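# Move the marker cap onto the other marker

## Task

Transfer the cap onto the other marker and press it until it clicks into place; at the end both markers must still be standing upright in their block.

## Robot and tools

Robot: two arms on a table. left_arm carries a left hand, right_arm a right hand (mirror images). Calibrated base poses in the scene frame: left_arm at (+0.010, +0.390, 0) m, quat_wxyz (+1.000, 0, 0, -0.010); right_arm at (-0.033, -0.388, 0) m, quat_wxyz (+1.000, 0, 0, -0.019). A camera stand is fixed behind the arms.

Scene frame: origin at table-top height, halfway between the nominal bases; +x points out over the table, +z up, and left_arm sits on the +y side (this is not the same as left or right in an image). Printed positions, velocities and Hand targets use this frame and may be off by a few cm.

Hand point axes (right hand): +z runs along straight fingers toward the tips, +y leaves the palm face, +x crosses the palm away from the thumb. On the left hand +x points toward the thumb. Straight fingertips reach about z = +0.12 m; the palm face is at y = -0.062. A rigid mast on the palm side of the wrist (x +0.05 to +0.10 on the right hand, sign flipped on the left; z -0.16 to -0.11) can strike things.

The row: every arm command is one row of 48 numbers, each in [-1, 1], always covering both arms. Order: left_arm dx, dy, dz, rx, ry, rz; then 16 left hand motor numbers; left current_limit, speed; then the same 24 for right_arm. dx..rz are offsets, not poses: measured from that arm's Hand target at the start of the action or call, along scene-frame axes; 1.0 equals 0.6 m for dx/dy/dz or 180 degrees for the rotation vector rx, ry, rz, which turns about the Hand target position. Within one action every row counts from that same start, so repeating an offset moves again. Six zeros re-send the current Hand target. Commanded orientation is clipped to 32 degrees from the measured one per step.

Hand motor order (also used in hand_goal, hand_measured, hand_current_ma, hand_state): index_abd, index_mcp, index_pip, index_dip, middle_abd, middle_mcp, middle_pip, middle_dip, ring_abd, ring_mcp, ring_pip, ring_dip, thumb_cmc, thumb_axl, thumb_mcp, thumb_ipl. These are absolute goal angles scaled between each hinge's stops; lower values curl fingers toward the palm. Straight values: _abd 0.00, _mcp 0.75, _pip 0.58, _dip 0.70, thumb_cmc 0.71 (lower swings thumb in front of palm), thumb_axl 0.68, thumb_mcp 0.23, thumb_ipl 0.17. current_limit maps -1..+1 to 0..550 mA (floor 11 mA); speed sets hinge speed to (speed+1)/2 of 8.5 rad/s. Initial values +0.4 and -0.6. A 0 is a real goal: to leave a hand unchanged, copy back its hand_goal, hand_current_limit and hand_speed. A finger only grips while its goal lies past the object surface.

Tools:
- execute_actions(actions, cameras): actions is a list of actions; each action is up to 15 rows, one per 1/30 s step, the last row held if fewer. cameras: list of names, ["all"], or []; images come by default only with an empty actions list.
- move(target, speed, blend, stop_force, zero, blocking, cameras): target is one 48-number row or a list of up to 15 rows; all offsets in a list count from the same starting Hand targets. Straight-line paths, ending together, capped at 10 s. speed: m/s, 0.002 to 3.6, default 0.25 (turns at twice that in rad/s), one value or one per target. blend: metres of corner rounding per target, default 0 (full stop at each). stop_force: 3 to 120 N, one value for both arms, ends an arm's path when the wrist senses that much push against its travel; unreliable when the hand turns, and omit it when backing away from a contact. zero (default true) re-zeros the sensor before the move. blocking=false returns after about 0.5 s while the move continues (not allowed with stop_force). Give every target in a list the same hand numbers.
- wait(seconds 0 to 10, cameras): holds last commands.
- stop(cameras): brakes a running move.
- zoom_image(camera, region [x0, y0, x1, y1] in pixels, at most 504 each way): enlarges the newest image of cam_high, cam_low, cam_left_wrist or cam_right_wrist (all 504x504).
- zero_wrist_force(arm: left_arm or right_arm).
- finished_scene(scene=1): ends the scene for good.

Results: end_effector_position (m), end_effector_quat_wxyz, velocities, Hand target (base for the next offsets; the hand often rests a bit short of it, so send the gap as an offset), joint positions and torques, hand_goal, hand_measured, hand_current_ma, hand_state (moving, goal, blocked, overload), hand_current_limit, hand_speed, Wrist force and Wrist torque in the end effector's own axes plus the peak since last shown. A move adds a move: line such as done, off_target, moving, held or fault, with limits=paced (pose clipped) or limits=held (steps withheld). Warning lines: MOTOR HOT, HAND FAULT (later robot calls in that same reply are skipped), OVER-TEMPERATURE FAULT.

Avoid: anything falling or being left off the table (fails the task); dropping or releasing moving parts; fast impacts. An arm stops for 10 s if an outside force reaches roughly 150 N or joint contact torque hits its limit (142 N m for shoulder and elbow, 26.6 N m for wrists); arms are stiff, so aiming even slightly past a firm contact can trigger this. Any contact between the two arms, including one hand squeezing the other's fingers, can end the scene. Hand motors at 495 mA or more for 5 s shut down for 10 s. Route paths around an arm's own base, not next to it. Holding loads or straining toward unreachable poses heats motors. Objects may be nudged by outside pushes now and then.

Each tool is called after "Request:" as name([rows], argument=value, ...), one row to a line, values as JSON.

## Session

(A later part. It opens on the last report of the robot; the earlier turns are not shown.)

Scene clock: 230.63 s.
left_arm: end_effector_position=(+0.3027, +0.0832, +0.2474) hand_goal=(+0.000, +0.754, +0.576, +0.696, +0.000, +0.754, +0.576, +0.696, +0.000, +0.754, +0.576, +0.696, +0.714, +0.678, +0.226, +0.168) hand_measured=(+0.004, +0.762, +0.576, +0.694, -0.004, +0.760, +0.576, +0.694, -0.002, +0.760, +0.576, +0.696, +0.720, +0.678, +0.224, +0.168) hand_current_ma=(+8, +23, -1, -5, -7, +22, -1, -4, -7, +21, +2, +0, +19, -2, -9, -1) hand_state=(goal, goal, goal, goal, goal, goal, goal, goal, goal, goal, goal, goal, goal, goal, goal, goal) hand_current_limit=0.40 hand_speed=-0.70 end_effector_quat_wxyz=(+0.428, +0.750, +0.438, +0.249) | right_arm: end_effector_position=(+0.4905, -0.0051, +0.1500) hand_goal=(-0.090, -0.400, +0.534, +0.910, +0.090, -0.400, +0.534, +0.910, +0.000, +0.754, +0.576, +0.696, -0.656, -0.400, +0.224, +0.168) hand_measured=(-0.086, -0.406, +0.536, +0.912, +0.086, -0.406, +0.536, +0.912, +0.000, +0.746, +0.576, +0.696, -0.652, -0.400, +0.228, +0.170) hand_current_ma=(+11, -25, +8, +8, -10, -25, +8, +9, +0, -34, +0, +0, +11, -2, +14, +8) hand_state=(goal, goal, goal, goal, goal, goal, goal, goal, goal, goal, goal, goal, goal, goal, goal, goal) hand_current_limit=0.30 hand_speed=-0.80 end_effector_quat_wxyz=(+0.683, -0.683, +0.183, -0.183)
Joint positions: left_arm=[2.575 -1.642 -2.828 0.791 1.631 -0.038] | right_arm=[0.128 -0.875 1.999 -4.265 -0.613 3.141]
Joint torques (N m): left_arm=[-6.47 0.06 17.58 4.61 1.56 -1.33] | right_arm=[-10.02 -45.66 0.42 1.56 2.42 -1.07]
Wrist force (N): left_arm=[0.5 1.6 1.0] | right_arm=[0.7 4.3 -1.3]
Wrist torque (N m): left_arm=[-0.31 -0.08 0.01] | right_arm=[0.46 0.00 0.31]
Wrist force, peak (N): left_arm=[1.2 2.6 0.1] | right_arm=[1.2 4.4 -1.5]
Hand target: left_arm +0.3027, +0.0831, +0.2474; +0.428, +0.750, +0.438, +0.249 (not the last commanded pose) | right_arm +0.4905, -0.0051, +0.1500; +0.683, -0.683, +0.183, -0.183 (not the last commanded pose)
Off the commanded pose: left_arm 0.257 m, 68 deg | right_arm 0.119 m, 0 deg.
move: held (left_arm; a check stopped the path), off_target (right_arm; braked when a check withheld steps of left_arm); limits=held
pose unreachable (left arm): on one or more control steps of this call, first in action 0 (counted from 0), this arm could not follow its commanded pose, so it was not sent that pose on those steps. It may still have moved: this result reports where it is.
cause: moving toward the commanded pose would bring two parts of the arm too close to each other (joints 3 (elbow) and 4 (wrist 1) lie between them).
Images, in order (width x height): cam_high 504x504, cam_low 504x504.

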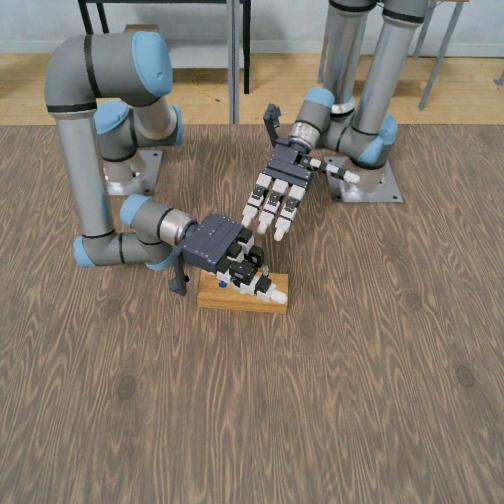

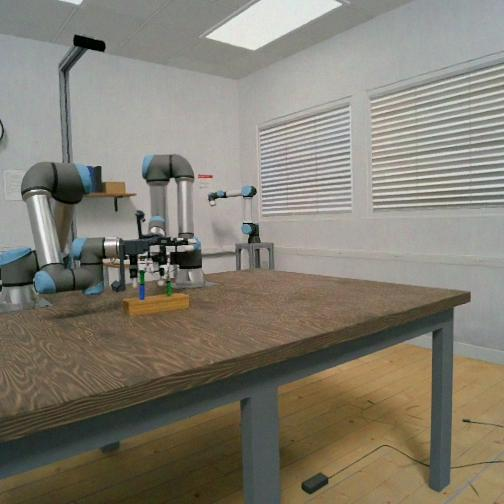

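Request:
move([
  [0,0,0,0,0,0, 0,0.754,0.576,0.696, 0,0.754,0.576,0.696, 0,0.754,0.576,0.696, 0.714,0.678,0.226,0.168, 0.4,-0.7, 0,0,0.21,0,0,0, -0.09,-0.4,0.534,0.91, 0.09,-0.4,0.534,0.91, 0,0.754,0.576,0.696, -0.657,-0.40,0.2247,0.1676, 0.3,-0.8],
], speed=0.2)

Request:
move([
  [0.04,0.12,0.15,0,0,0, 0,0.754,0.576,0.696, 0,0.754,0.576,0.696, 0,0.754,0.576,0.696, 0.714,0.678,0.226,0.168, 0.4,-0.7, 0,0,0,0,0,0, -0.03,-0.4,0.534,0.91, 0.03,-0.4,0.534,0.91, 0,0.754,0.576,0.696, -0.657,-0.40,0.2247,0.1676, 0.3,-0.8],
], speed=0.2, cameras=["cam_high","cam_low"])

Scene clock: 232.83 s.
left_arm: end_effector_position=(+0.3027, +0.0831, +0.2474) hand_goal=(+0.000, +0.754, +0.576, +0.696, +0.000, +0.754, +0.576, +0.696, +0.000, +0.754, +0.576, +0.696, +0.714, +0.678, +0.226, +0.168) hand_measured=(+0.004, +0.762, +0.576, +0.694, -0.004, +0.760, +0.576, +0.694, -0.002, +0.760, +0.576, +0.696, +0.720, +0.678, +0.224, +0.168) hand_current_ma=(+8, +23, -1, -5, -7, +22, -1, -4, -7, +21, +2, +0, +19, -2, -9, -1) hand_state=(goal, goal, goal, goal, goal, goal, goal, goal, goal, goal, goal, goal, goal, goal, goal, goal) hand_current_limit=0.40 hand_speed=-0.70 end_effector_quat_wxyz=(+0.428, +0.750, +0.438, +0.249) | right_arm: end_effector_position=(+0.4905, -0.0052, +0.2759) hand_goal=(-0.090, -0.400, +0.534, +0.910, +0.090, -0.400, +0.534, +0.910, +0.000, +0.754, +0.576, +0.696, -0.656, -0.400, +0.224, +0.168) hand_measured=(-0.086, -0.406, +0.536, +0.912, +0.086, -0.406, +0.536, +0.912, +0.000, +0.746, +0.576, +0.696, -0.652, -0.400, +0.228, +0.170) hand_current_ma=(+11, -25, +8, +8, -10, -25, +7, +9, +0, -35, +0, +0, +11, -2, +14, +8) hand_state=(goal, goal, goal, goal, goal, goal, goal, goal, goal, goal, goal, goal, goal, goal, goal, goal) hand_current_limit=0.30 hand_speed=-0.80 end_effector_quat_wxyz=(+0.683, -0.683, +0.183, -0.183)
Joint positions: left_arm=[2.575 -1.642 -2.828 0.792 1.631 -0.038] | right_arm=[0.128 -1.144 1.969 -3.967 -0.613 3.141]
Joint torques (N m): left_arm=[-5.6 -0.24 16.23 4.81 1.45 -1.24] | right_arm=[11.53 -39.49 -24.86 1.6 2.46 -1.73]
Wrist force (N): left_arm=[0.5 1.3 0.9] | right_arm=[0.5 3.7 -1.4]
Wrist torque (N m): left_arm=[-0.33 -0.08 0.02] | right_arm=[0.41 0.01 0.31]
Wrist force, peak (N): left_arm=[0.5 1.8 1.1] | right_arm=[0.9 5.2 -0.9]
Hand target: left_arm +0.3027, +0.0831, +0.2474; +0.428, +0.750, +0.438, +0.249 | right_arm +0.4905, -0.0051, +0.2760; +0.683, -0.683, +0.183, -0.183
Off the commanded pose: left_arm 0.000 m, 0 deg | right_arm 0.000 m, 0 deg.
move: done

Scene clock: 233.47 s.
left_arm: end_effector_position=(+0.3030, +0.0840, +0.2484) hand_goal=(+0.000, +0.754, +0.576, +0.696, +0.000, +0.754, +0.576, +0.696, +0.000, +0.754, +0.576, +0.696, +0.714, +0.678, +0.226, +0.168) hand_measured=(+0.002, +0.762, +0.576, +0.694, -0.002, +0.760, +0.576, +0.694, -0.002, +0.760, +0.576, +0.696, +0.720, +0.678, +0.224, +0.168) hand_current_ma=(+7, +23, -1, -5, -7, +22, -1, -4, -6, +21, +2, +0, +20, -2, -9, -1) hand_state=(goal, goal, goal, goal, goal, goal, goal, goal, goal, goal, goal, goal, goal, goal, goal, goal) hand_current_limit=0.40 hand_speed=-0.70 end_effector_quat_wxyz=(+0.428, +0.750, +0.438, +0.249) | right_arm: end_effector_position=(+0.4905, -0.0051, +0.2760) hand_goal=(-0.030, -0.400, +0.534, +0.910, +0.030, -0.400, +0.534, +0.910, +0.000, +0.754, +0.576, +0.696, -0.656, -0.400, +0.224, +0.168) hand_measured=(-0.032, -0.406, +0.536, +0.912, +0.034, -0.406, +0.536, +0.912, +0.000, +0.746, +0.576, +0.696, -0.652, -0.400, +0.228, +0.170) hand_current_ma=(-8, -25, +8, +8, +9, -25, +7, +9, +0, -35, +0, +0, +11, -2, +14, +8) hand_state=(goal, goal, goal, goal, goal, goal, goal, goal, goal, goal, goal, goal, goal, goal, goal, goal) hand_current_limit=0.30 hand_speed=-0.80 end_effector_quat_wxyz=(+0.683, -0.683, +0.183, -0.183)
Joint positions: left_arm=[2.58 -1.633 -2.829 0.785 1.627 -0.035] | right_arm=[0.128 -1.144 1.969 -3.967 -0.613 3.141]
Joint torques (N m): left_arm=[-5.5 -0.28 17.73 4.79 1.44 -1.3] | right_arm=[11.79 -40.59 -24.96 1.56 1.92 -1.42]
Wrist force (N): left_arm=[0.4 1.5 0.9] | right_arm=[0.5 3.6 -1.2]
Wrist torque (N m): left_arm=[-0.31 -0.07 0.01] | right_arm=[0.38 0.01 0.31]
Wrist force, peak (N): left_arm=[1.5 3.3 0.1] | right_arm=[0.5 3.7 -1.5]
Hand target: left_arm +0.3030, +0.0840, +0.2484; +0.428, +0.750, +0.438, +0.249 (not the last commanded pose) | right_arm +0.4905, -0.0051, +0.2760; +0.683, -0.683, +0.183, -0.183
Off the commanded pose: left_arm 0.116 m, 0 deg | right_arm 0.000 m, 0 deg.
move: held (left_arm; a check stopped the path); limits=held
pose unreachable (left arm): on one or more control steps of this call, first in action 0 (counted from 0), this arm could not follow its commanded pose, so it was not sent that pose on those steps. It may still have moved: this result reports where it is.
cause: moving toward the commanded pose would bring two parts of the arm too close to each other (joints 3 (elbow) and 4 (wrist 1) lie between them).
Images, in order (width x height): cam_high 504x504, cam_low 504x504.

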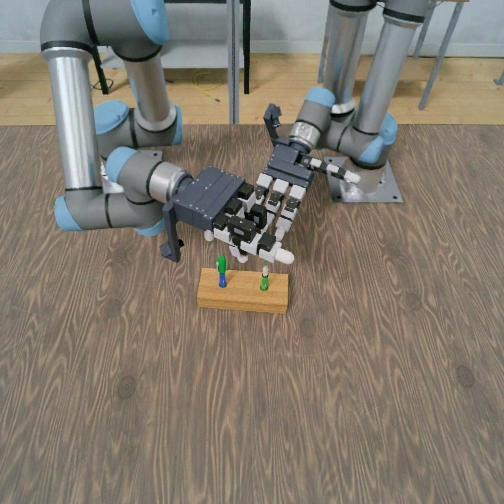

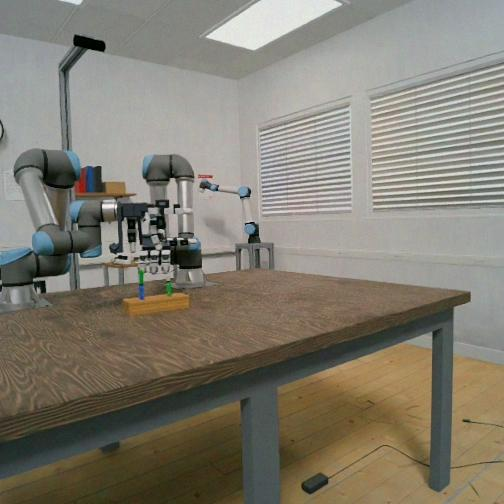

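Request:
move([
  [0,0,0,0,0,0, 0,0.754,0.576,0.696, 0,0.754,0.576,0.696, 0,0.754,0.576,0.696, 0.714,0.678,0.226,0.168, 0.4,-0.7, -0.03,-0.23,0.06,0,0,0, -0.03,-0.4,0.534,0.91, 0.03,-0.4,0.534,0.91, 0,0.754,0.576,0.696, -0.657,-0.40,0.2247,0.1676, 0.3,-0.8],
], speed=0.25)

Request:
move([
  [0.14,0,0.1,0,0,0, 0,0.754,0.576,0.696, 0,0.754,0.576,0.696, 0,0.754,0.576,0.696, 0.714,0.678,0.226,0.168, 0.4,-0.7, 0,0,0,0,0,0, -0.03,-0.4,0.534,0.91, 0.03,-0.4,0.534,0.91, 0,0.754,0.576,0.696, -0.657,-0.40,0.2247,0.1676, 0.3,-0.8],
  [0.16,0.25,0.08,0.1306,0.3452,0.0926, 0,0.754,0.576,0.696, 0,0.754,0.576,0.696, 0,0.754,0.576,0.696, 0.714,0.678,0.226,0.168, 0.4,-0.7, 0,0,0,0,0,0, -0.03,-0.4,0.534,0.91, 0.03,-0.4,0.534,0.91, 0,0.754,0.576,0.696, -0.657,-0.40,0.2247,0.1676, 0.3,-0.8],
], speed=0.25, blend=0.02, cameras=["cam_high","cam_low"])

Scene clock: 236.63 s.
left_arm: end_effector_position=(+0.3030, +0.0840, +0.2484) hand_goal=(+0.000, +0.754, +0.576, +0.696, +0.000, +0.754, +0.576, +0.696, +0.000, +0.754, +0.576, +0.696, +0.714, +0.678, +0.226, +0.168) hand_measured=(+0.002, +0.762, +0.576, +0.694, -0.002, +0.760, +0.576, +0.694, -0.002, +0.760, +0.576, +0.696, +0.720, +0.678, +0.224, +0.168) hand_current_ma=(+7, +23, -1, -5, -7, +22, -1, -4, -6, +21, +2, +0, +20, -2, -9, -1) hand_state=(goal, goal, goal, goal, goal, goal, goal, goal, goal, goal, goal, goal, goal, goal, goal, goal) hand_current_limit=0.40 hand_speed=-0.70 end_effector_quat_wxyz=(+0.428, +0.750, +0.438, +0.249) | right_arm: end_effector_position=(+0.4725, -0.1430, +0.3120) hand_goal=(-0.030, -0.400, +0.534, +0.910, +0.030, -0.400, +0.534, +0.910, +0.000, +0.754, +0.576, +0.696, -0.656, -0.400, +0.224, +0.168) hand_measured=(-0.032, -0.406, +0.536, +0.912, +0.032, -0.406, +0.536, +0.912, +0.000, +0.746, +0.576, +0.696, -0.654, -0.400, +0.226, +0.170) hand_current_ma=(-7, -20, +7, +8, +8, -20, +7, +9, +0, -35, +0, +0, +8, -2, +12, +8) hand_state=(goal, goal, goal, goal, goal, goal, goal, goal, goal, goal, goal, goal, goal, goal, goal, goal) hand_current_limit=0.30 hand_speed=-0.80 end_effector_quat_wxyz=(+0.683, -0.683, +0.183, -0.183)
Joint positions: left_arm=[2.58 -1.633 -2.829 0.785 1.627 -0.035] | right_arm=[-0.208 -1.308 2.087 -3.921 -0.277 3.141]
Joint torques (N m): left_arm=[-6.66 -0.45 17.12 4.83 1.68 -1.33] | right_arm=[-9.47 -33.92 -4.34 2.05 2.69 -1.48]
Wrist force (N): left_arm=[0.4 1.5 0.9] | right_arm=[0.6 3.7 -0.9]
Wrist torque (N m): left_arm=[-0.30 -0.07 0.01] | right_arm=[0.37 -0.06 0.31]
Wrist force, peak (N): left_arm=[0.7 1.6 1.2] | right_arm=[0.5 4.0 -1.3]
Hand target: left_arm +0.3030, +0.0840, +0.2484; +0.428, +0.750, +0.438, +0.249 | right_arm +0.4725, -0.1431, +0.3120; +0.683, -0.683, +0.183, -0.183
Off the commanded pose: left_arm 0.000 m, 0 deg | right_arm 0.000 m, 0 deg.
move: done

Scene clock: 240.10 s.
left_arm: end_effector_position=(+0.3990, +0.2340, +0.2964) hand_goal=(+0.000, +0.754, +0.576, +0.696, +0.000, +0.754, +0.576, +0.696, +0.000, +0.754, +0.576, +0.696, +0.714, +0.678, +0.226, +0.168) hand_measured=(+0.002, +0.754, +0.576, +0.694, -0.002, +0.754, +0.576, +0.694, -0.002, +0.754, +0.576, +0.696, +0.716, +0.678, +0.224, +0.168) hand_current_ma=(+7, +0, -1, -5, -7, +0, -1, -4, -6, +0, +2, +0, +4, -2, -9, -1) hand_state=(goal, goal, goal, goal, goal, goal, goal, goal, goal, goal, goal, goal, goal, goal, goal, goal) hand_current_limit=0.40 hand_speed=-0.70 end_effector_quat_wxyz=(-0.049, +0.770, +0.635, -0.034) | right_arm: end_effector_position=(+0.4725, -0.1431, +0.3120) hand_goal=(-0.030, -0.400, +0.534, +0.910, +0.030, -0.400, +0.534, +0.910, +0.000, +0.754, +0.576, +0.696, -0.656, -0.400, +0.224, +0.168) hand_measured=(-0.032, -0.406, +0.536, +0.912, +0.032, -0.406, +0.536, +0.912, +0.000, +0.746, +0.576, +0.696, -0.654, -0.400, +0.226, +0.170) hand_current_ma=(-7, -20, +7, +8, +8, -20, +7, +9, +0, -35, +0, +0, +8, -2, +12, +8) hand_state=(goal, goal, goal, goal, goal, goal, goal, goal, goal, goal, goal, goal, goal, goal, goal, goal) hand_current_limit=0.30 hand_speed=-0.80 end_effector_quat_wxyz=(+0.683, -0.683, +0.183, -0.183)
Joint positions: left_arm=[3.053 -1.22 -1.961 -1.648 1.59 0.082] | right_arm=[-0.208 -1.308 2.087 -3.921 -0.277 3.141]
Joint torques (N m): left_arm=[6.83 -2.06 31.13 0.12 1.63 -1.49] | right_arm=[-9.43 -33.87 -4.51 2.07 2.55 -1.56]
Wrist force (N): left_arm=[0.6 0.1 0.1] | right_arm=[0.5 3.8 -1.1]
Wrist torque (N m): left_arm=[-0.01 -0.03 0.01] | right_arm=[0.41 -0.05 0.30]
Wrist force, peak (N): left_arm=[0.8 3.2 1.7] | right_arm=[0.6 4.1 -1.0]
Hand target: left_arm +0.3990, +0.2340, +0.2964; -0.049, +0.770, +0.635, -0.034 | right_arm +0.4725, -0.1431, +0.3120; +0.683, -0.683, +0.183, -0.183
Off the commanded pose: left_arm 0.000 m, 0 deg | right_arm 0.000 m, 0 deg.
move: done
Images, in order (width x height): cam_high 504x504, cam_low 504x504.

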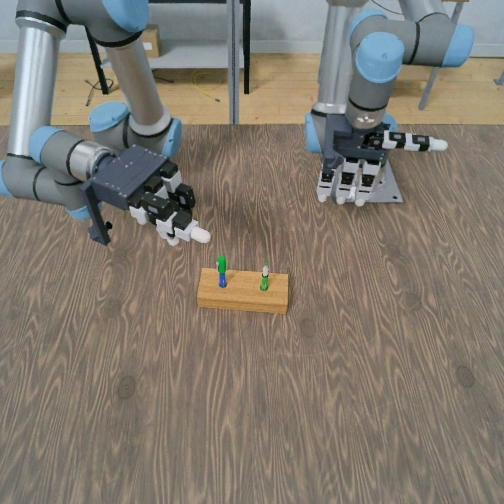

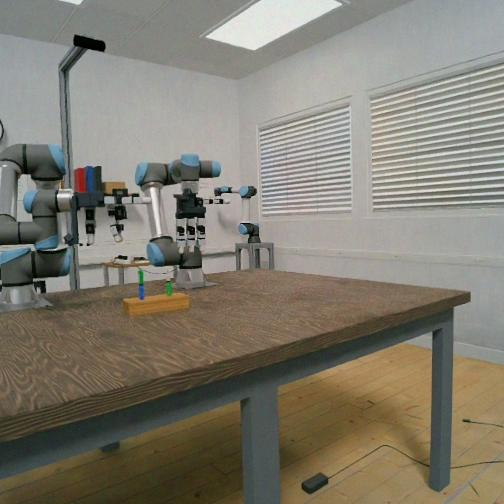

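Request:
zoom_image(camera="cam_high", region=[190, 245, 300, 325])

Request:
zoom_image(camera="cam_low", region=[110, 255, 200, 325])

Scaled by 4.582.

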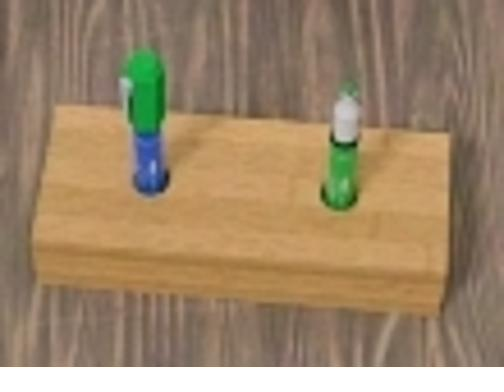

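Scaled by 5.600.

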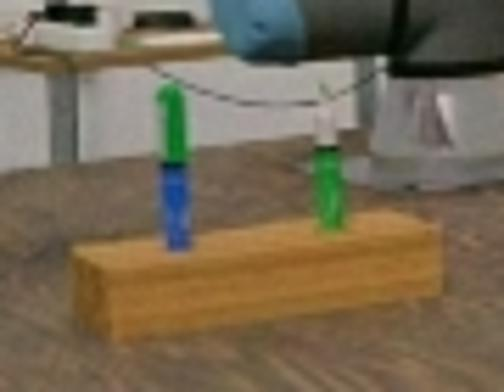

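Request:
move([
  [0.0967,-0.125,-0.1273,0.0247,-0.0356,0.5601, 0,0.754,0.576,0.696, 0,0.754,0.576,0.696, 0,0.754,0.576,0.696, 0.714,0.678,0.226,0.168, 0.4,-0.7, 0,0,0,0,0,0, -0.03,-0.411,0.504,-0.609, 0.03,-0.411,0.504,-0.609, 0,-0.342,-0.883,0.26, 0.714,0.678,0.2247,0.1676, 0.5,-0.75],
], speed=0.25, cameras=["cam_high","cam_low","cam_left_wrist","cam_right_wrist"])

Request:
zoom_image(camera="cam_high", region=[190, 200, 340, 330])

Request:
zoom_image(camera="cam_low", region=[90, 230, 230, 330])

Scene clock: 252.67 s.
left_arm: end_effector_position=(+0.4571, +0.1590, +0.2200) hand_goal=(+0.000, +0.754, +0.576, +0.696, +0.000, +0.754, +0.576, +0.696, +0.000, +0.754, +0.576, +0.696, +0.714, +0.678, +0.226, +0.168) hand_measured=(+0.002, +0.754, +0.576, +0.694, -0.002, +0.754, +0.576, +0.694, -0.002, +0.754, +0.576, +0.696, +0.716, +0.678, +0.224, +0.168) hand_current_ma=(+7, +0, -1, -5, -7, +0, -1, -4, -6, +0, +2, +0, +3, -2, -9, -1) hand_state=(goal, goal, goal, goal, goal, goal, goal, goal, goal, goal, goal, goal, goal, goal, goal, goal) hand_current_limit=0.40 hand_speed=-0.70 end_effector_quat_wxyz=(+0.000, +0.000, +1.000, +0.000) | right_arm: end_effector_position=(+0.4725, -0.1431, +0.3120) hand_goal=(-0.030, -0.410, +0.504, -0.608, +0.030, -0.410, +0.504, -0.608, +0.000, -0.342, -0.882, +0.260, +0.714, +0.678, +0.224, +0.168) hand_measured=(-0.032, -0.410, +0.506, -0.604, +0.032, -0.410, +0.506, -0.604, +0.000, -0.340, -0.874, +0.262, +0.696, +0.676, +0.224, +0.170) hand_current_ma=(-7, +0, +8, +11, +8, +0, +8, +12, +0, +9, +26, +9, -73, -9, +1, +6) hand_state=(goal, goal, goal, goal, goal, goal, goal, goal, goal, goal, goal, goal, goal, goal, goal, goal) hand_current_limit=0.50 hand_speed=-0.75 end_effector_quat_wxyz=(+0.683, -0.683, +0.183, -0.183)
Joint positions: left_arm=[2.807 -1.762 -1.717 -1.233 1.571 -1.925] | right_arm=[-0.208 -1.308 2.087 -3.921 -0.277 3.141]
Joint torques (N m): left_arm=[6.68 17.21 31.52 4.32 1.52 -1.27] | right_arm=[-9.43 -33.04 -3.99 2.17 2.54 -1.4]
Wrist force (N): left_arm=[0.4 0.2 0.5] | right_arm=[0.7 3.7 -0.9]
Wrist torque (N m): left_arm=[-0.05 -0.05 0.01] | right_arm=[0.44 -0.07 0.25]
Wrist force, peak (N): left_arm=[0.6 0.1 1.1] | right_arm=[0.5 4.3 -1.0]
Hand target: left_arm +0.4571, +0.1590, +0.2200; +0.000, +0.000, +1.000, +0.000 | right_arm +0.4725, -0.1431, +0.3120; +0.683, -0.683, +0.183, -0.183
Off the commanded pose: left_arm 0.000 m, 0 deg | right_arm 0.000 m, 0 deg.
move: done

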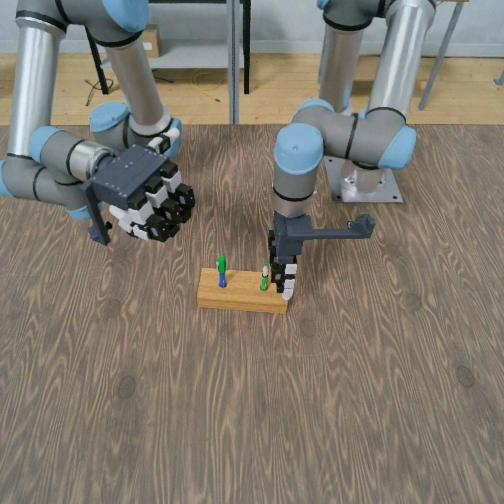

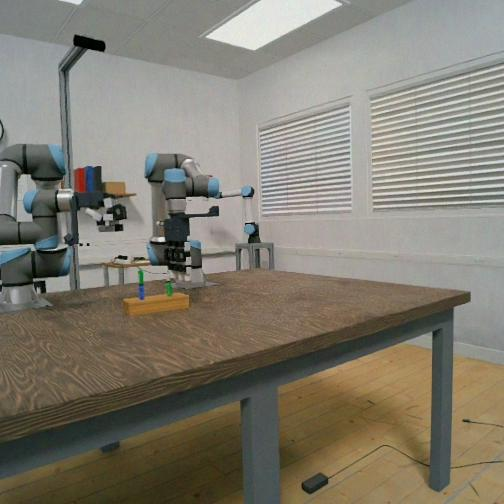

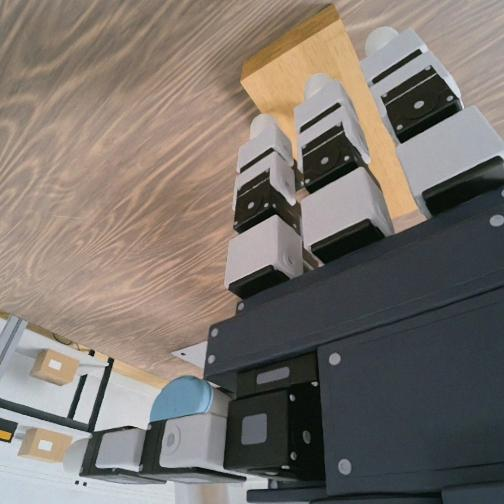

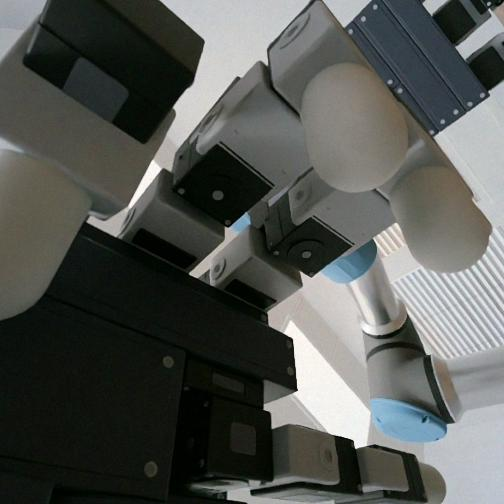

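Scaled by 3.360.

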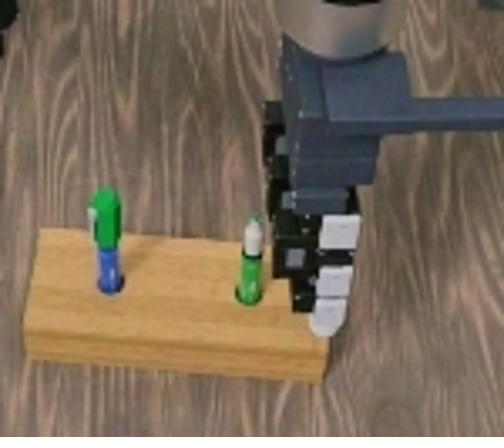

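Scaled by 3.600.

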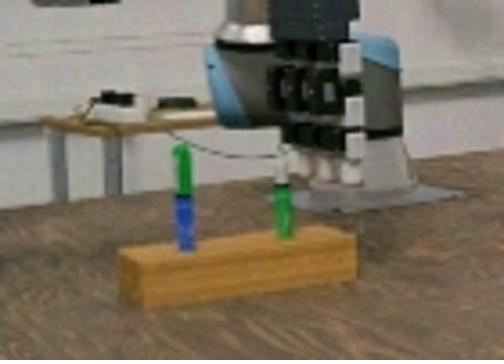

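Request:
move([
  [0,0,-0.125,0,0,0, 0,0.754,0.576,0.696, 0,0.754,0.576,0.696, 0,0.754,0.576,0.696, 0.714,0.678,0.226,0.168, 0.7,-0.7, 0,0,0,0,0,0, -0.03,-0.411,0.504,-0.609, 0.03,-0.411,0.504,-0.609, 0,-0.342,-0.883,0.26, 0.714,0.678,0.2247,0.1676, 0.5,-0.75],
], speed=0.03, stop_force=6, cameras=["cam_high","cam_low","cam_left_wrist"])

Request:
zoom_image(camera="cam_high", region=[190, 200, 340, 330])

Request:
zoom_image(camera="cam_low", region=[90, 230, 230, 330])

Scene clock: 258.13 s.
left_arm: end_effector_position=(+0.4570, +0.1590, +0.1676) hand_goal=(+0.000, +0.754, +0.576, +0.696, +0.000, +0.754, +0.576, +0.696, +0.000, +0.754, +0.576, +0.696, +0.714, +0.678, +0.226, +0.168) hand_measured=(+0.002, +0.754, +0.576, +0.694, -0.002, +0.754, +0.576, +0.694, -0.002, +0.754, +0.576, +0.696, +0.716, +0.678, +0.224, +0.168) hand_current_ma=(+7, -1, -1, -4, -5, -1, -1, -4, -6, +0, +2, +0, +3, -2, -10, -1) hand_state=(goal, goal, goal, goal, goal, goal, goal, goal, goal, goal, goal, goal, goal, goal, goal, goal) hand_current_limit=0.70 hand_speed=-0.70 end_effector_quat_wxyz=(+0.000, +0.000, +1.000, +0.000) | right_arm: end_effector_position=(+0.4725, -0.1431, +0.3120) hand_goal=(-0.030, -0.410, +0.504, -0.608, +0.030, -0.410, +0.504, -0.608, +0.000, -0.342, -0.882, +0.260, +0.714, +0.678, +0.224, +0.168) hand_measured=(-0.032, -0.410, +0.506, -0.604, +0.032, -0.410, +0.506, -0.604, +0.000, -0.340, -0.874, +0.262, +0.696, +0.676, +0.224, +0.170) hand_current_ma=(-7, +0, +8, +11, +8, +0, +8, +12, +0, +9, +26, +9, -73, -9, +1, +6) hand_state=(goal, goal, goal, goal, goal, goal, goal, goal, goal, goal, goal, goal, goal, goal, goal, goal) hand_current_limit=0.50 hand_speed=-0.75 end_effector_quat_wxyz=(+0.683, -0.683, +0.183, -0.183)
Joint positions: left_arm=[2.807 -1.812 -1.801 -1.1 1.571 -1.925] | right_arm=[-0.208 -1.308 2.087 -3.921 -0.277 3.141]
Joint torques (N m): left_arm=[5.44 36.91 28.11 -0.3 -0.16 -1.19] | right_arm=[-10.07 -33.22 -4.16 2.01 2.46 -1.47]
Wrist force (N): left_arm=[0.1 -0.1 -3.5] | right_arm=[0.3 3.8 -0.9]
Wrist torque (N m): left_arm=[0.31 -0.02 -0.01] | right_arm=[0.46 -0.02 0.22]
Wrist force, peak (N): left_arm=[0.4 -0.1 -35.7] | right_arm=[0.7 4.3 -1.1]
Hand target: left_arm +0.4570, +0.1590, +0.1677; +0.000, +0.000, +1.000, +0.000 (not the last commanded pose) | right_arm +0.4725, -0.1431, +0.3120; +0.683, -0.683, +0.183, -0.183
Off the commanded pose: left_arm 0.023 m, 0 deg | right_arm 0.000 m, 0 deg.
move: contact (left_arm)
Images, in order (width x height): cam_high 504x504, cam_low 504x504, cam_left_wrist 504x504.

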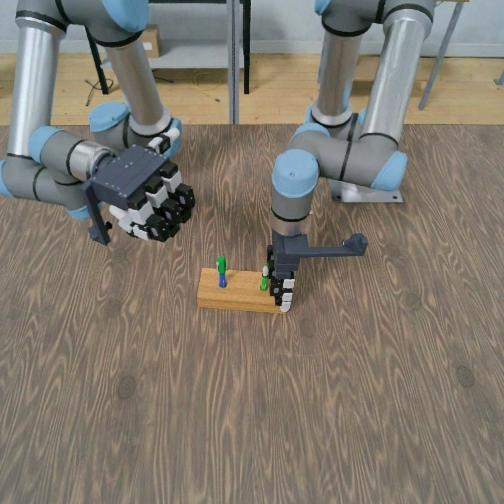

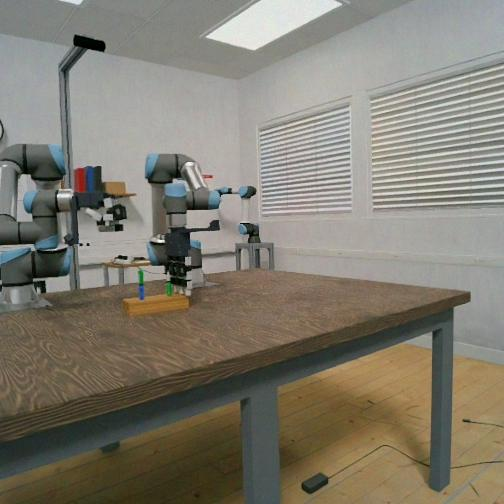

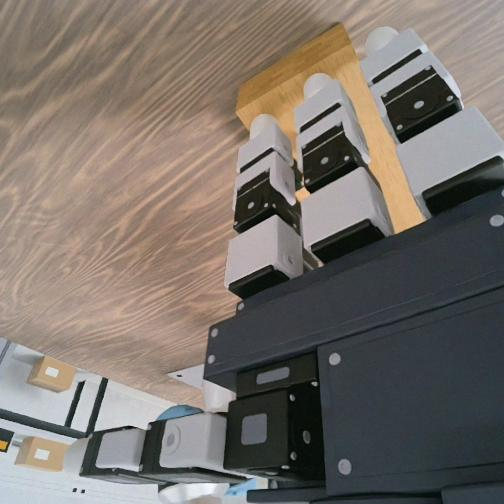

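Scaled by 3.360.

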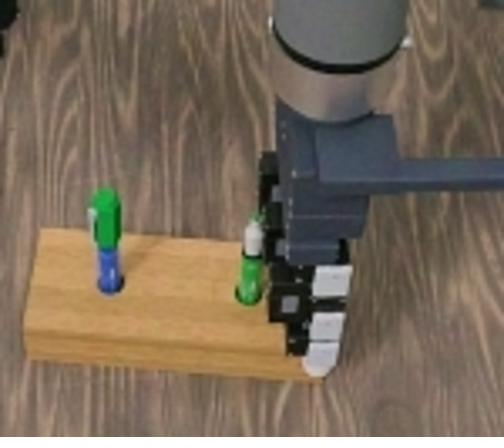

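Scaled by 3.600.

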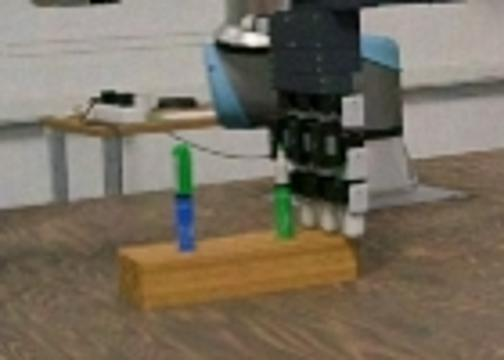

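Request:
move([
  [0,0,0,0,0,0, 0,0.754,0.576,0.696, 0,0.754,0.576,0.696, 0,0.754,0.576,0.696, 0.714,0.678,0.226,0.168, 0.7,-0.7, 0.0063,0.2443,-0.1667,0,0,0.0556, -0.03,-0.411,0.504,-0.609, 0.03,-0.411,0.504,-0.609, 0,-0.342,-0.883,0.26, 0.714,0.678,0.2247,0.1676, 0.5,-0.75],
], speed=0.2, cameras=["cam_high","cam_low","cam_right_wrist"])

Request:
zoom_image(camera="cam_high", region=[170, 200, 320, 330])

Request:
zoom_image(camera="cam_low", region=[90, 230, 230, 330])

Scene clock: 261.90 s.
left_arm: end_effector_position=(+0.4570, +0.1590, +0.1677) hand_goal=(+0.000, +0.754, +0.576, +0.696, +0.000, +0.754, +0.576, +0.696, +0.000, +0.754, +0.576, +0.696, +0.714, +0.678, +0.226, +0.168) hand_measured=(+0.002, +0.754, +0.576, +0.694, -0.002, +0.754, +0.576, +0.694, -0.002, +0.754, +0.576, +0.696, +0.716, +0.678, +0.224, +0.168) hand_current_ma=(+7, -1, -1, -4, -5, -1, -1, -4, -6, +0, +2, +0, +3, -2, -10, -1) hand_state=(goal, goal, goal, goal, goal, goal, goal, goal, goal, goal, goal, goal, goal, goal, goal, goal) hand_current_limit=0.70 hand_speed=-0.70 end_effector_quat_wxyz=(+0.000, +0.000, +1.000, +0.000) | right_arm: end_effector_position=(+0.4762, +0.0034, +0.2120) hand_goal=(-0.030, -0.410, +0.504, -0.608, +0.030, -0.410, +0.504, -0.608, +0.000, -0.342, -0.882, +0.260, +0.714, +0.678, +0.224, +0.168) hand_measured=(-0.032, -0.410, +0.506, -0.604, +0.032, -0.410, +0.506, -0.604, +0.000, -0.340, -0.874, +0.262, +0.696, +0.676, +0.224, +0.170) hand_current_ma=(-7, +0, +8, +11, +8, +0, +8, +12, +0, +7, +25, +9, -71, -9, +1, +6) hand_state=(goal, goal, goal, goal, goal, goal, goal, goal, goal, goal, goal, goal, goal, goal, goal, goal) hand_current_limit=0.50 hand_speed=-0.75 end_effector_quat_wxyz=(+0.696, -0.696, +0.122, -0.123)
Joint positions: left_arm=[2.807 -1.812 -1.801 -1.1 1.571 -1.925] | right_arm=[0.113 -0.984 1.934 -4.092 -0.423 3.141]
Joint torques (N m): left_arm=[2.14 36.79 29.11 1.29 -0.19 -0.92] | right_arm=[12.08 -25.37 -22.37 -3.64 -2.92 1.35]
Wrist force (N): left_arm=[0.2 0.1 -3.6] | right_arm=[0.7 3.7 -0.8]
Wrist torque (N m): left_arm=[0.34 -0.04 -0.01] | right_arm=[0.46 -0.04 0.23]
Wrist force, peak (N): left_arm=[-0.1 0.0 -3.9] | right_arm=[0.6 4.6 -0.1]
Hand target: left_arm +0.4570, +0.1590, +0.1677; +0.000, +0.000, +1.000, +0.000 | right_arm +0.4763, +0.0035, +0.2120; +0.696, -0.696, +0.122, -0.123
Off the commanded pose: left_arm 0.000 m, 0 deg | right_arm 0.000 m, 0 deg.
move: done
Images, in order (width x height): cam_high 504x504, cam_low 504x504, cam_right_wrist 504x504.

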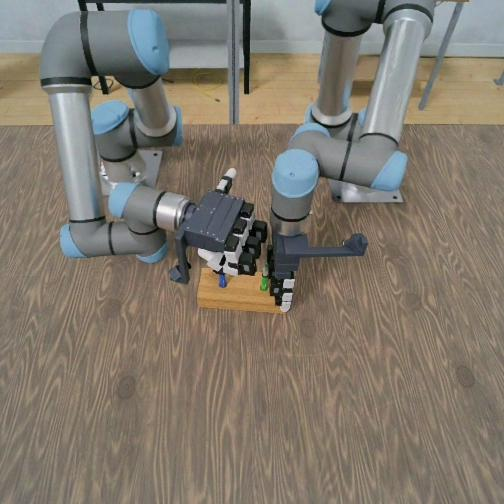

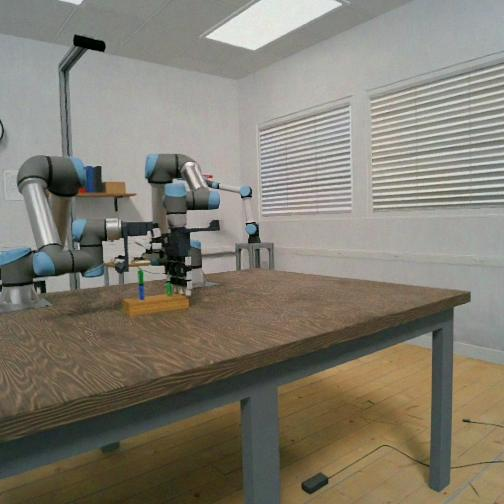

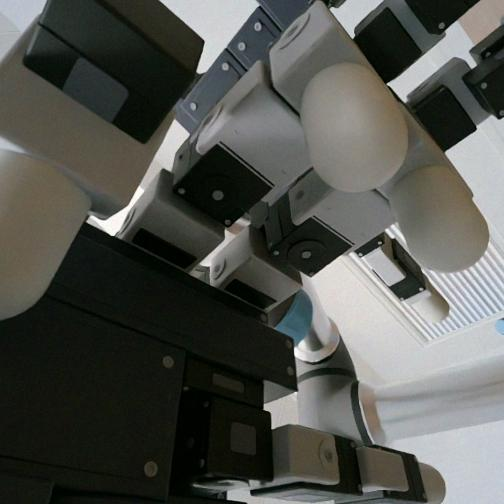

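Scaled by 3.360.

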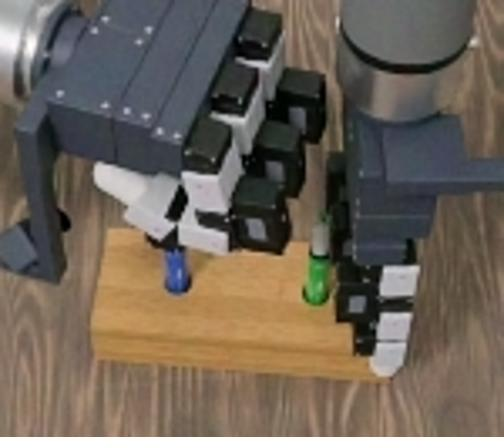

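Scaled by 3.600.

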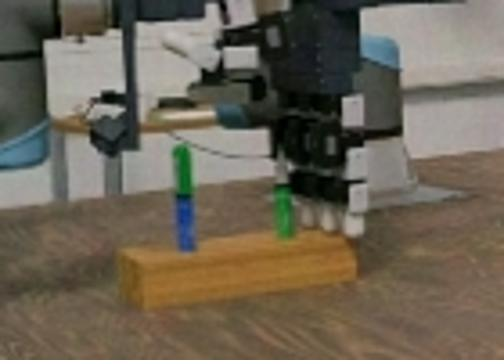

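Request:
move([
  [0,0,0,0,0,0, 0,0.754,0.576,0.696, 0,0.754,0.576,0.696, 0,0.754,0.576,0.696, 0.714,0.678,0.226,0.168, 0.7,-0.7, 0,0,-0.1808,0,0,0, -0.03,-0.411,0.504,-0.609, 0.03,-0.411,0.504,-0.609, 0,-0.342,-0.883,0.26, 0.714,0.678,0.2247,0.1676, 0.5,-0.75],
], speed=0.08, stop_force=8, cameras=["cam_high","cam_low","cam_right_wrist"])

Request:
zoom_image(camera="cam_high", region=[170, 200, 320, 330])

Request:
zoom_image(camera="cam_low", region=[90, 230, 230, 330])

Scene clock: 265.07 s.
left_arm: end_effector_position=(+0.4570, +0.1590, +0.1677) hand_goal=(+0.000, +0.754, +0.576, +0.696, +0.000, +0.754, +0.576, +0.696, +0.000, +0.754, +0.576, +0.696, +0.714, +0.678, +0.226, +0.168) hand_measured=(+0.002, +0.754, +0.576, +0.694, -0.002, +0.754, +0.576, +0.694, -0.002, +0.754, +0.576, +0.696, +0.716, +0.678, +0.224, +0.168) hand_current_ma=(+7, -1, -1, -4, -5, -1, -1, -4, -6, +0, +2, +0, +3, -2, -10, -1) hand_state=(goal, goal, goal, goal, goal, goal, goal, goal, goal, goal, goal, goal, goal, goal, goal, goal) hand_current_limit=0.70 hand_speed=-0.70 end_effector_quat_wxyz=(+0.000, +0.000, +1.000, +0.000) | right_arm: end_effector_position=(+0.4763, +0.0035, +0.1035) hand_goal=(-0.030, -0.410, +0.504, -0.608, +0.030, -0.410, +0.504, -0.608, +0.000, -0.342, -0.882, +0.260, +0.714, +0.678, +0.224, +0.168) hand_measured=(-0.032, -0.410, +0.506, -0.604, +0.032, -0.410, +0.506, -0.604, +0.000, -0.340, -0.874, +0.262, +0.696, +0.676, +0.224, +0.170) hand_current_ma=(-7, +0, +8, +11, +8, +0, +8, +12, +0, +7, +25, +9, -71, -9, +1, +6) hand_state=(goal, goal, goal, goal, goal, goal, goal, goal, goal, goal, goal, goal, goal, goal, goal, goal) hand_current_limit=0.50 hand_speed=-0.75 end_effector_quat_wxyz=(+0.696, -0.696, +0.122, -0.123)
Joint positions: left_arm=[2.807 -1.812 -1.801 -1.1 1.571 -1.925] | right_arm=[0.113 -0.745 1.921 -4.317 -0.423 3.141]
Joint torques (N m): left_arm=[-0.47 36.9 27.87 2.49 -0.37 -0.49] | right_arm=[-9.03 -28.16 -17.9 -3.71 1.25 1.4]
Wrist force (N): left_arm=[0.3 0.0 -3.3] | right_arm=[0.6 3.8 -1.1]
Wrist torque (N m): left_arm=[0.31 -0.05 0.00] | right_arm=[0.53 0.00 0.23]
Wrist force, peak (N): left_arm=[0.1 0.1 -4.0] | right_arm=[0.8 4.3 -1.0]
Hand target: left_arm +0.4570, +0.1590, +0.1677; +0.000, +0.000, +1.000, +0.000 | right_arm +0.4763, +0.0035, +0.1035; +0.696, -0.696, +0.122, -0.123
Off the commanded pose: left_arm 0.000 m, 0 deg | right_arm 0.000 m, 0 deg.
move: done
Images, in order (width x height): cam_high 504x504, cam_low 504x504, cam_right_wrist 504x504.

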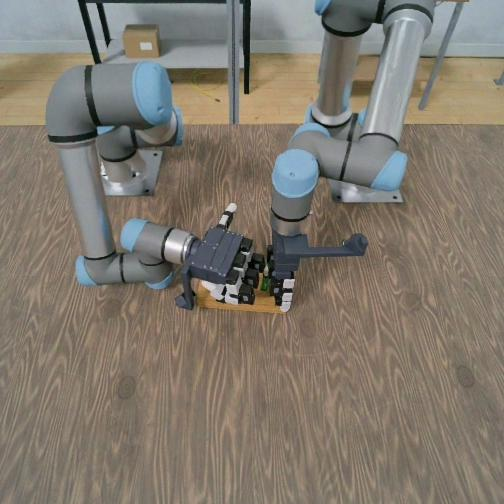

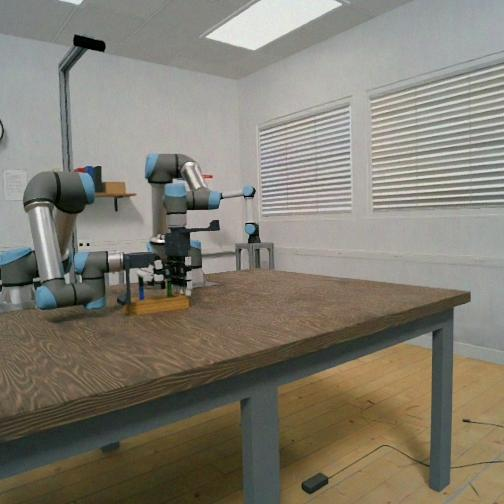

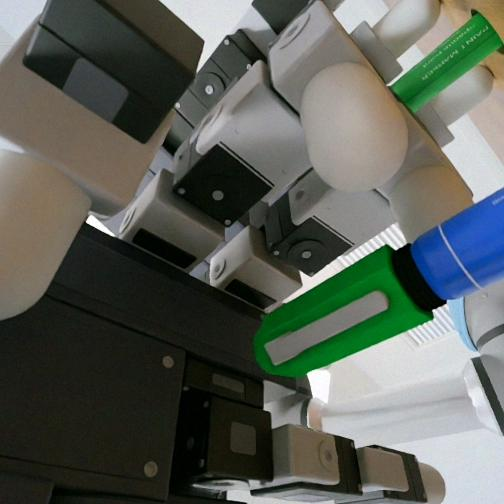

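Scaled by 3.360.

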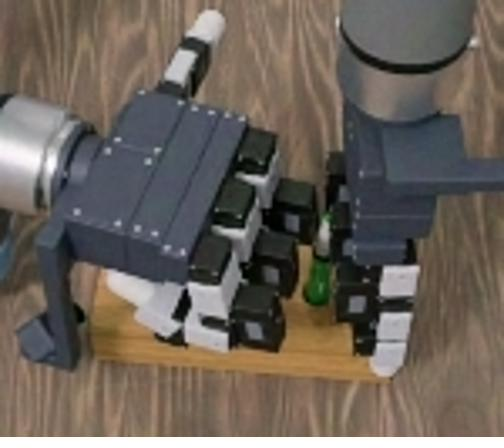

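Scaled by 3.600.

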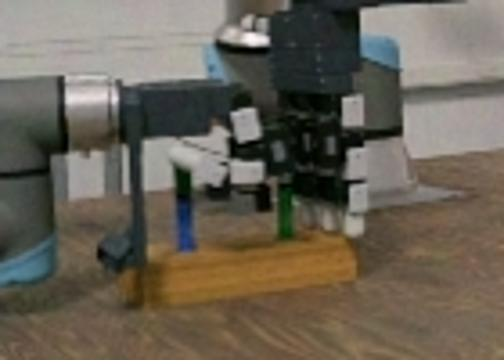

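Request:
move([
  [0,0,0,0,0,0, 0,0.754,0.576,0.696, 0,0.754,0.576,0.696, 0,0.754,0.576,0.696, 0.714,0.678,0.226,0.168, 0.7,-0.7, -0.0091,-0.0251,0,0,0,0, -0.03,-0.411,0.504,-0.609, 0.03,-0.411,0.504,-0.609, 0,-0.342,-0.883,0.26, 0.714,0.678,0.2247,0.1676, 0.5,-0.75],
], speed=0.04, stop_force=5, cameras=["cam_high","cam_low","cam_right_wrist"])

Request:
zoom_image(camera="cam_low", region=[90, 230, 230, 330])

Request:
zoom_image(camera="cam_right_wrist", region=[234, 50, 504, 350])

Scene clock: 268.80 s.
left_arm: end_effector_position=(+0.4570, +0.1590, +0.1677) hand_goal=(+0.000, +0.754, +0.576, +0.696, +0.000, +0.754, +0.576, +0.696, +0.000, +0.754, +0.576, +0.696, +0.714, +0.678, +0.226, +0.168) hand_measured=(+0.002, +0.754, +0.576, +0.694, -0.002, +0.754, +0.576, +0.694, -0.002, +0.754, +0.576, +0.696, +0.716, +0.678, +0.224, +0.168) hand_current_ma=(+7, -1, -1, -4, -5, -1, -1, -4, -6, +0, +2, +0, +3, -2, -10, -1) hand_state=(goal, goal, goal, goal, goal, goal, goal, goal, goal, goal, goal, goal, goal, goal, goal, goal) hand_current_limit=0.70 hand_speed=-0.70 end_effector_quat_wxyz=(+0.000, +0.000, +1.000, +0.000) | right_arm: end_effector_position=(+0.4708, -0.0116, +0.1035) hand_goal=(-0.030, -0.410, +0.504, -0.608, +0.030, -0.410, +0.504, -0.608, +0.000, -0.342, -0.882, +0.260, +0.714, +0.678, +0.224, +0.168) hand_measured=(-0.032, -0.410, +0.506, -0.604, +0.032, -0.410, +0.506, -0.604, +0.000, -0.340, -0.874, +0.262, +0.696, +0.676, +0.224, +0.170) hand_current_ma=(-7, +0, +8, +10, +8, +0, +8, +12, +0, +7, +25, +9, -71, -9, +1, +6) hand_state=(goal, goal, goal, goal, goal, goal, goal, goal, goal, goal, goal, goal, goal, goal, goal, goal) hand_current_limit=0.50 hand_speed=-0.75 end_effector_quat_wxyz=(+0.696, -0.696, +0.122, -0.123)
Joint positions: left_arm=[2.807 -1.812 -1.801 -1.1 1.571 -1.925] | right_arm=[0.081 -0.755 1.952 -4.338 -0.391 3.141]
Joint torques (N m): left_arm=[-0.61 36.33 28.46 2.88 -0.3 -0.27] | right_arm=[-10.13 -46.19 2.47 -3.81 2.57 1.38]
Wrist force (N): left_arm=[0.2 0.1 -3.6] | right_arm=[0.6 3.7 -0.8]
Wrist torque (N m): left_arm=[0.34 -0.05 0.00] | right_arm=[0.48 0.00 0.23]
Wrist force, peak (N): left_arm=[0.0 0.1 -4.0] | right_arm=[0.5 4.1 -0.9]
Hand target: left_arm +0.4570, +0.1590, +0.1677; +0.000, +0.000, +1.000, +0.000 | right_arm +0.4708, -0.0116, +0.1035; +0.696, -0.696, +0.122, -0.123
Off the commanded pose: left_arm 0.000 m, 0 deg | right_arm 0.000 m, 0 deg.
move: done
Images, in order (width x height): cam_high 504x504, cam_low 504x504, cam_right_wrist 504x504.

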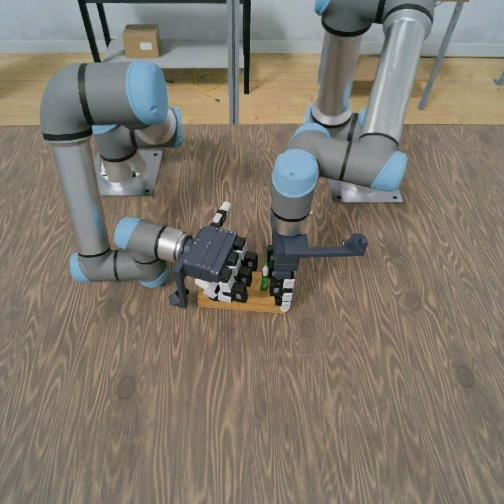

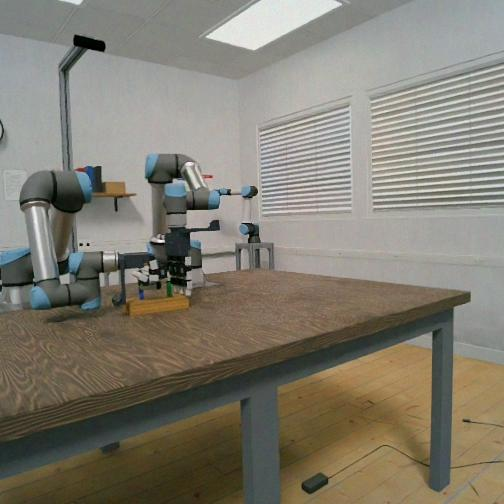

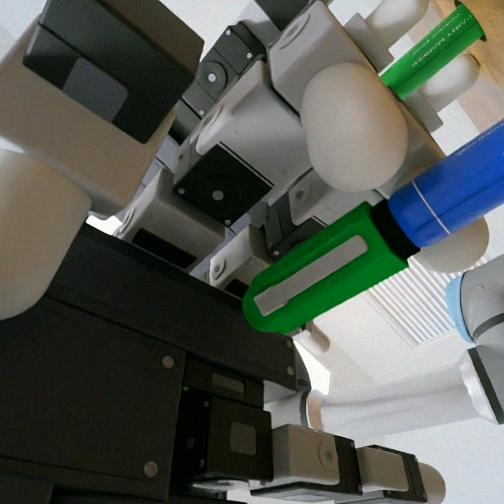

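Scaled by 3.600.

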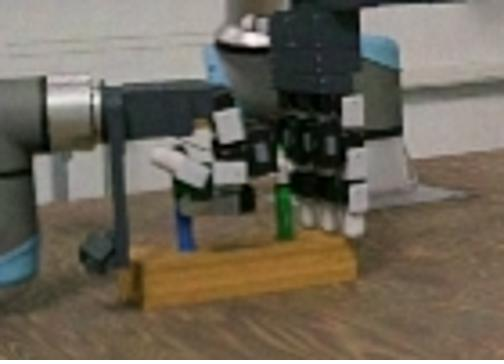

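Scaled by 1.680.

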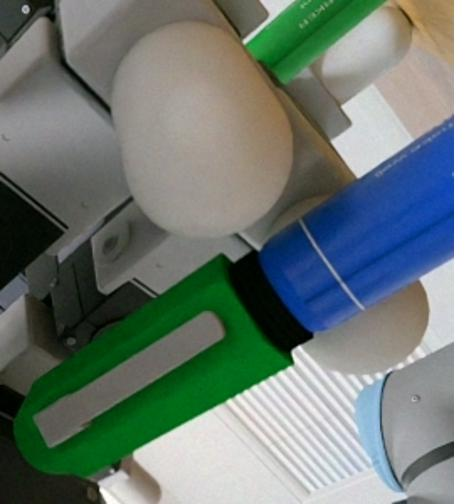

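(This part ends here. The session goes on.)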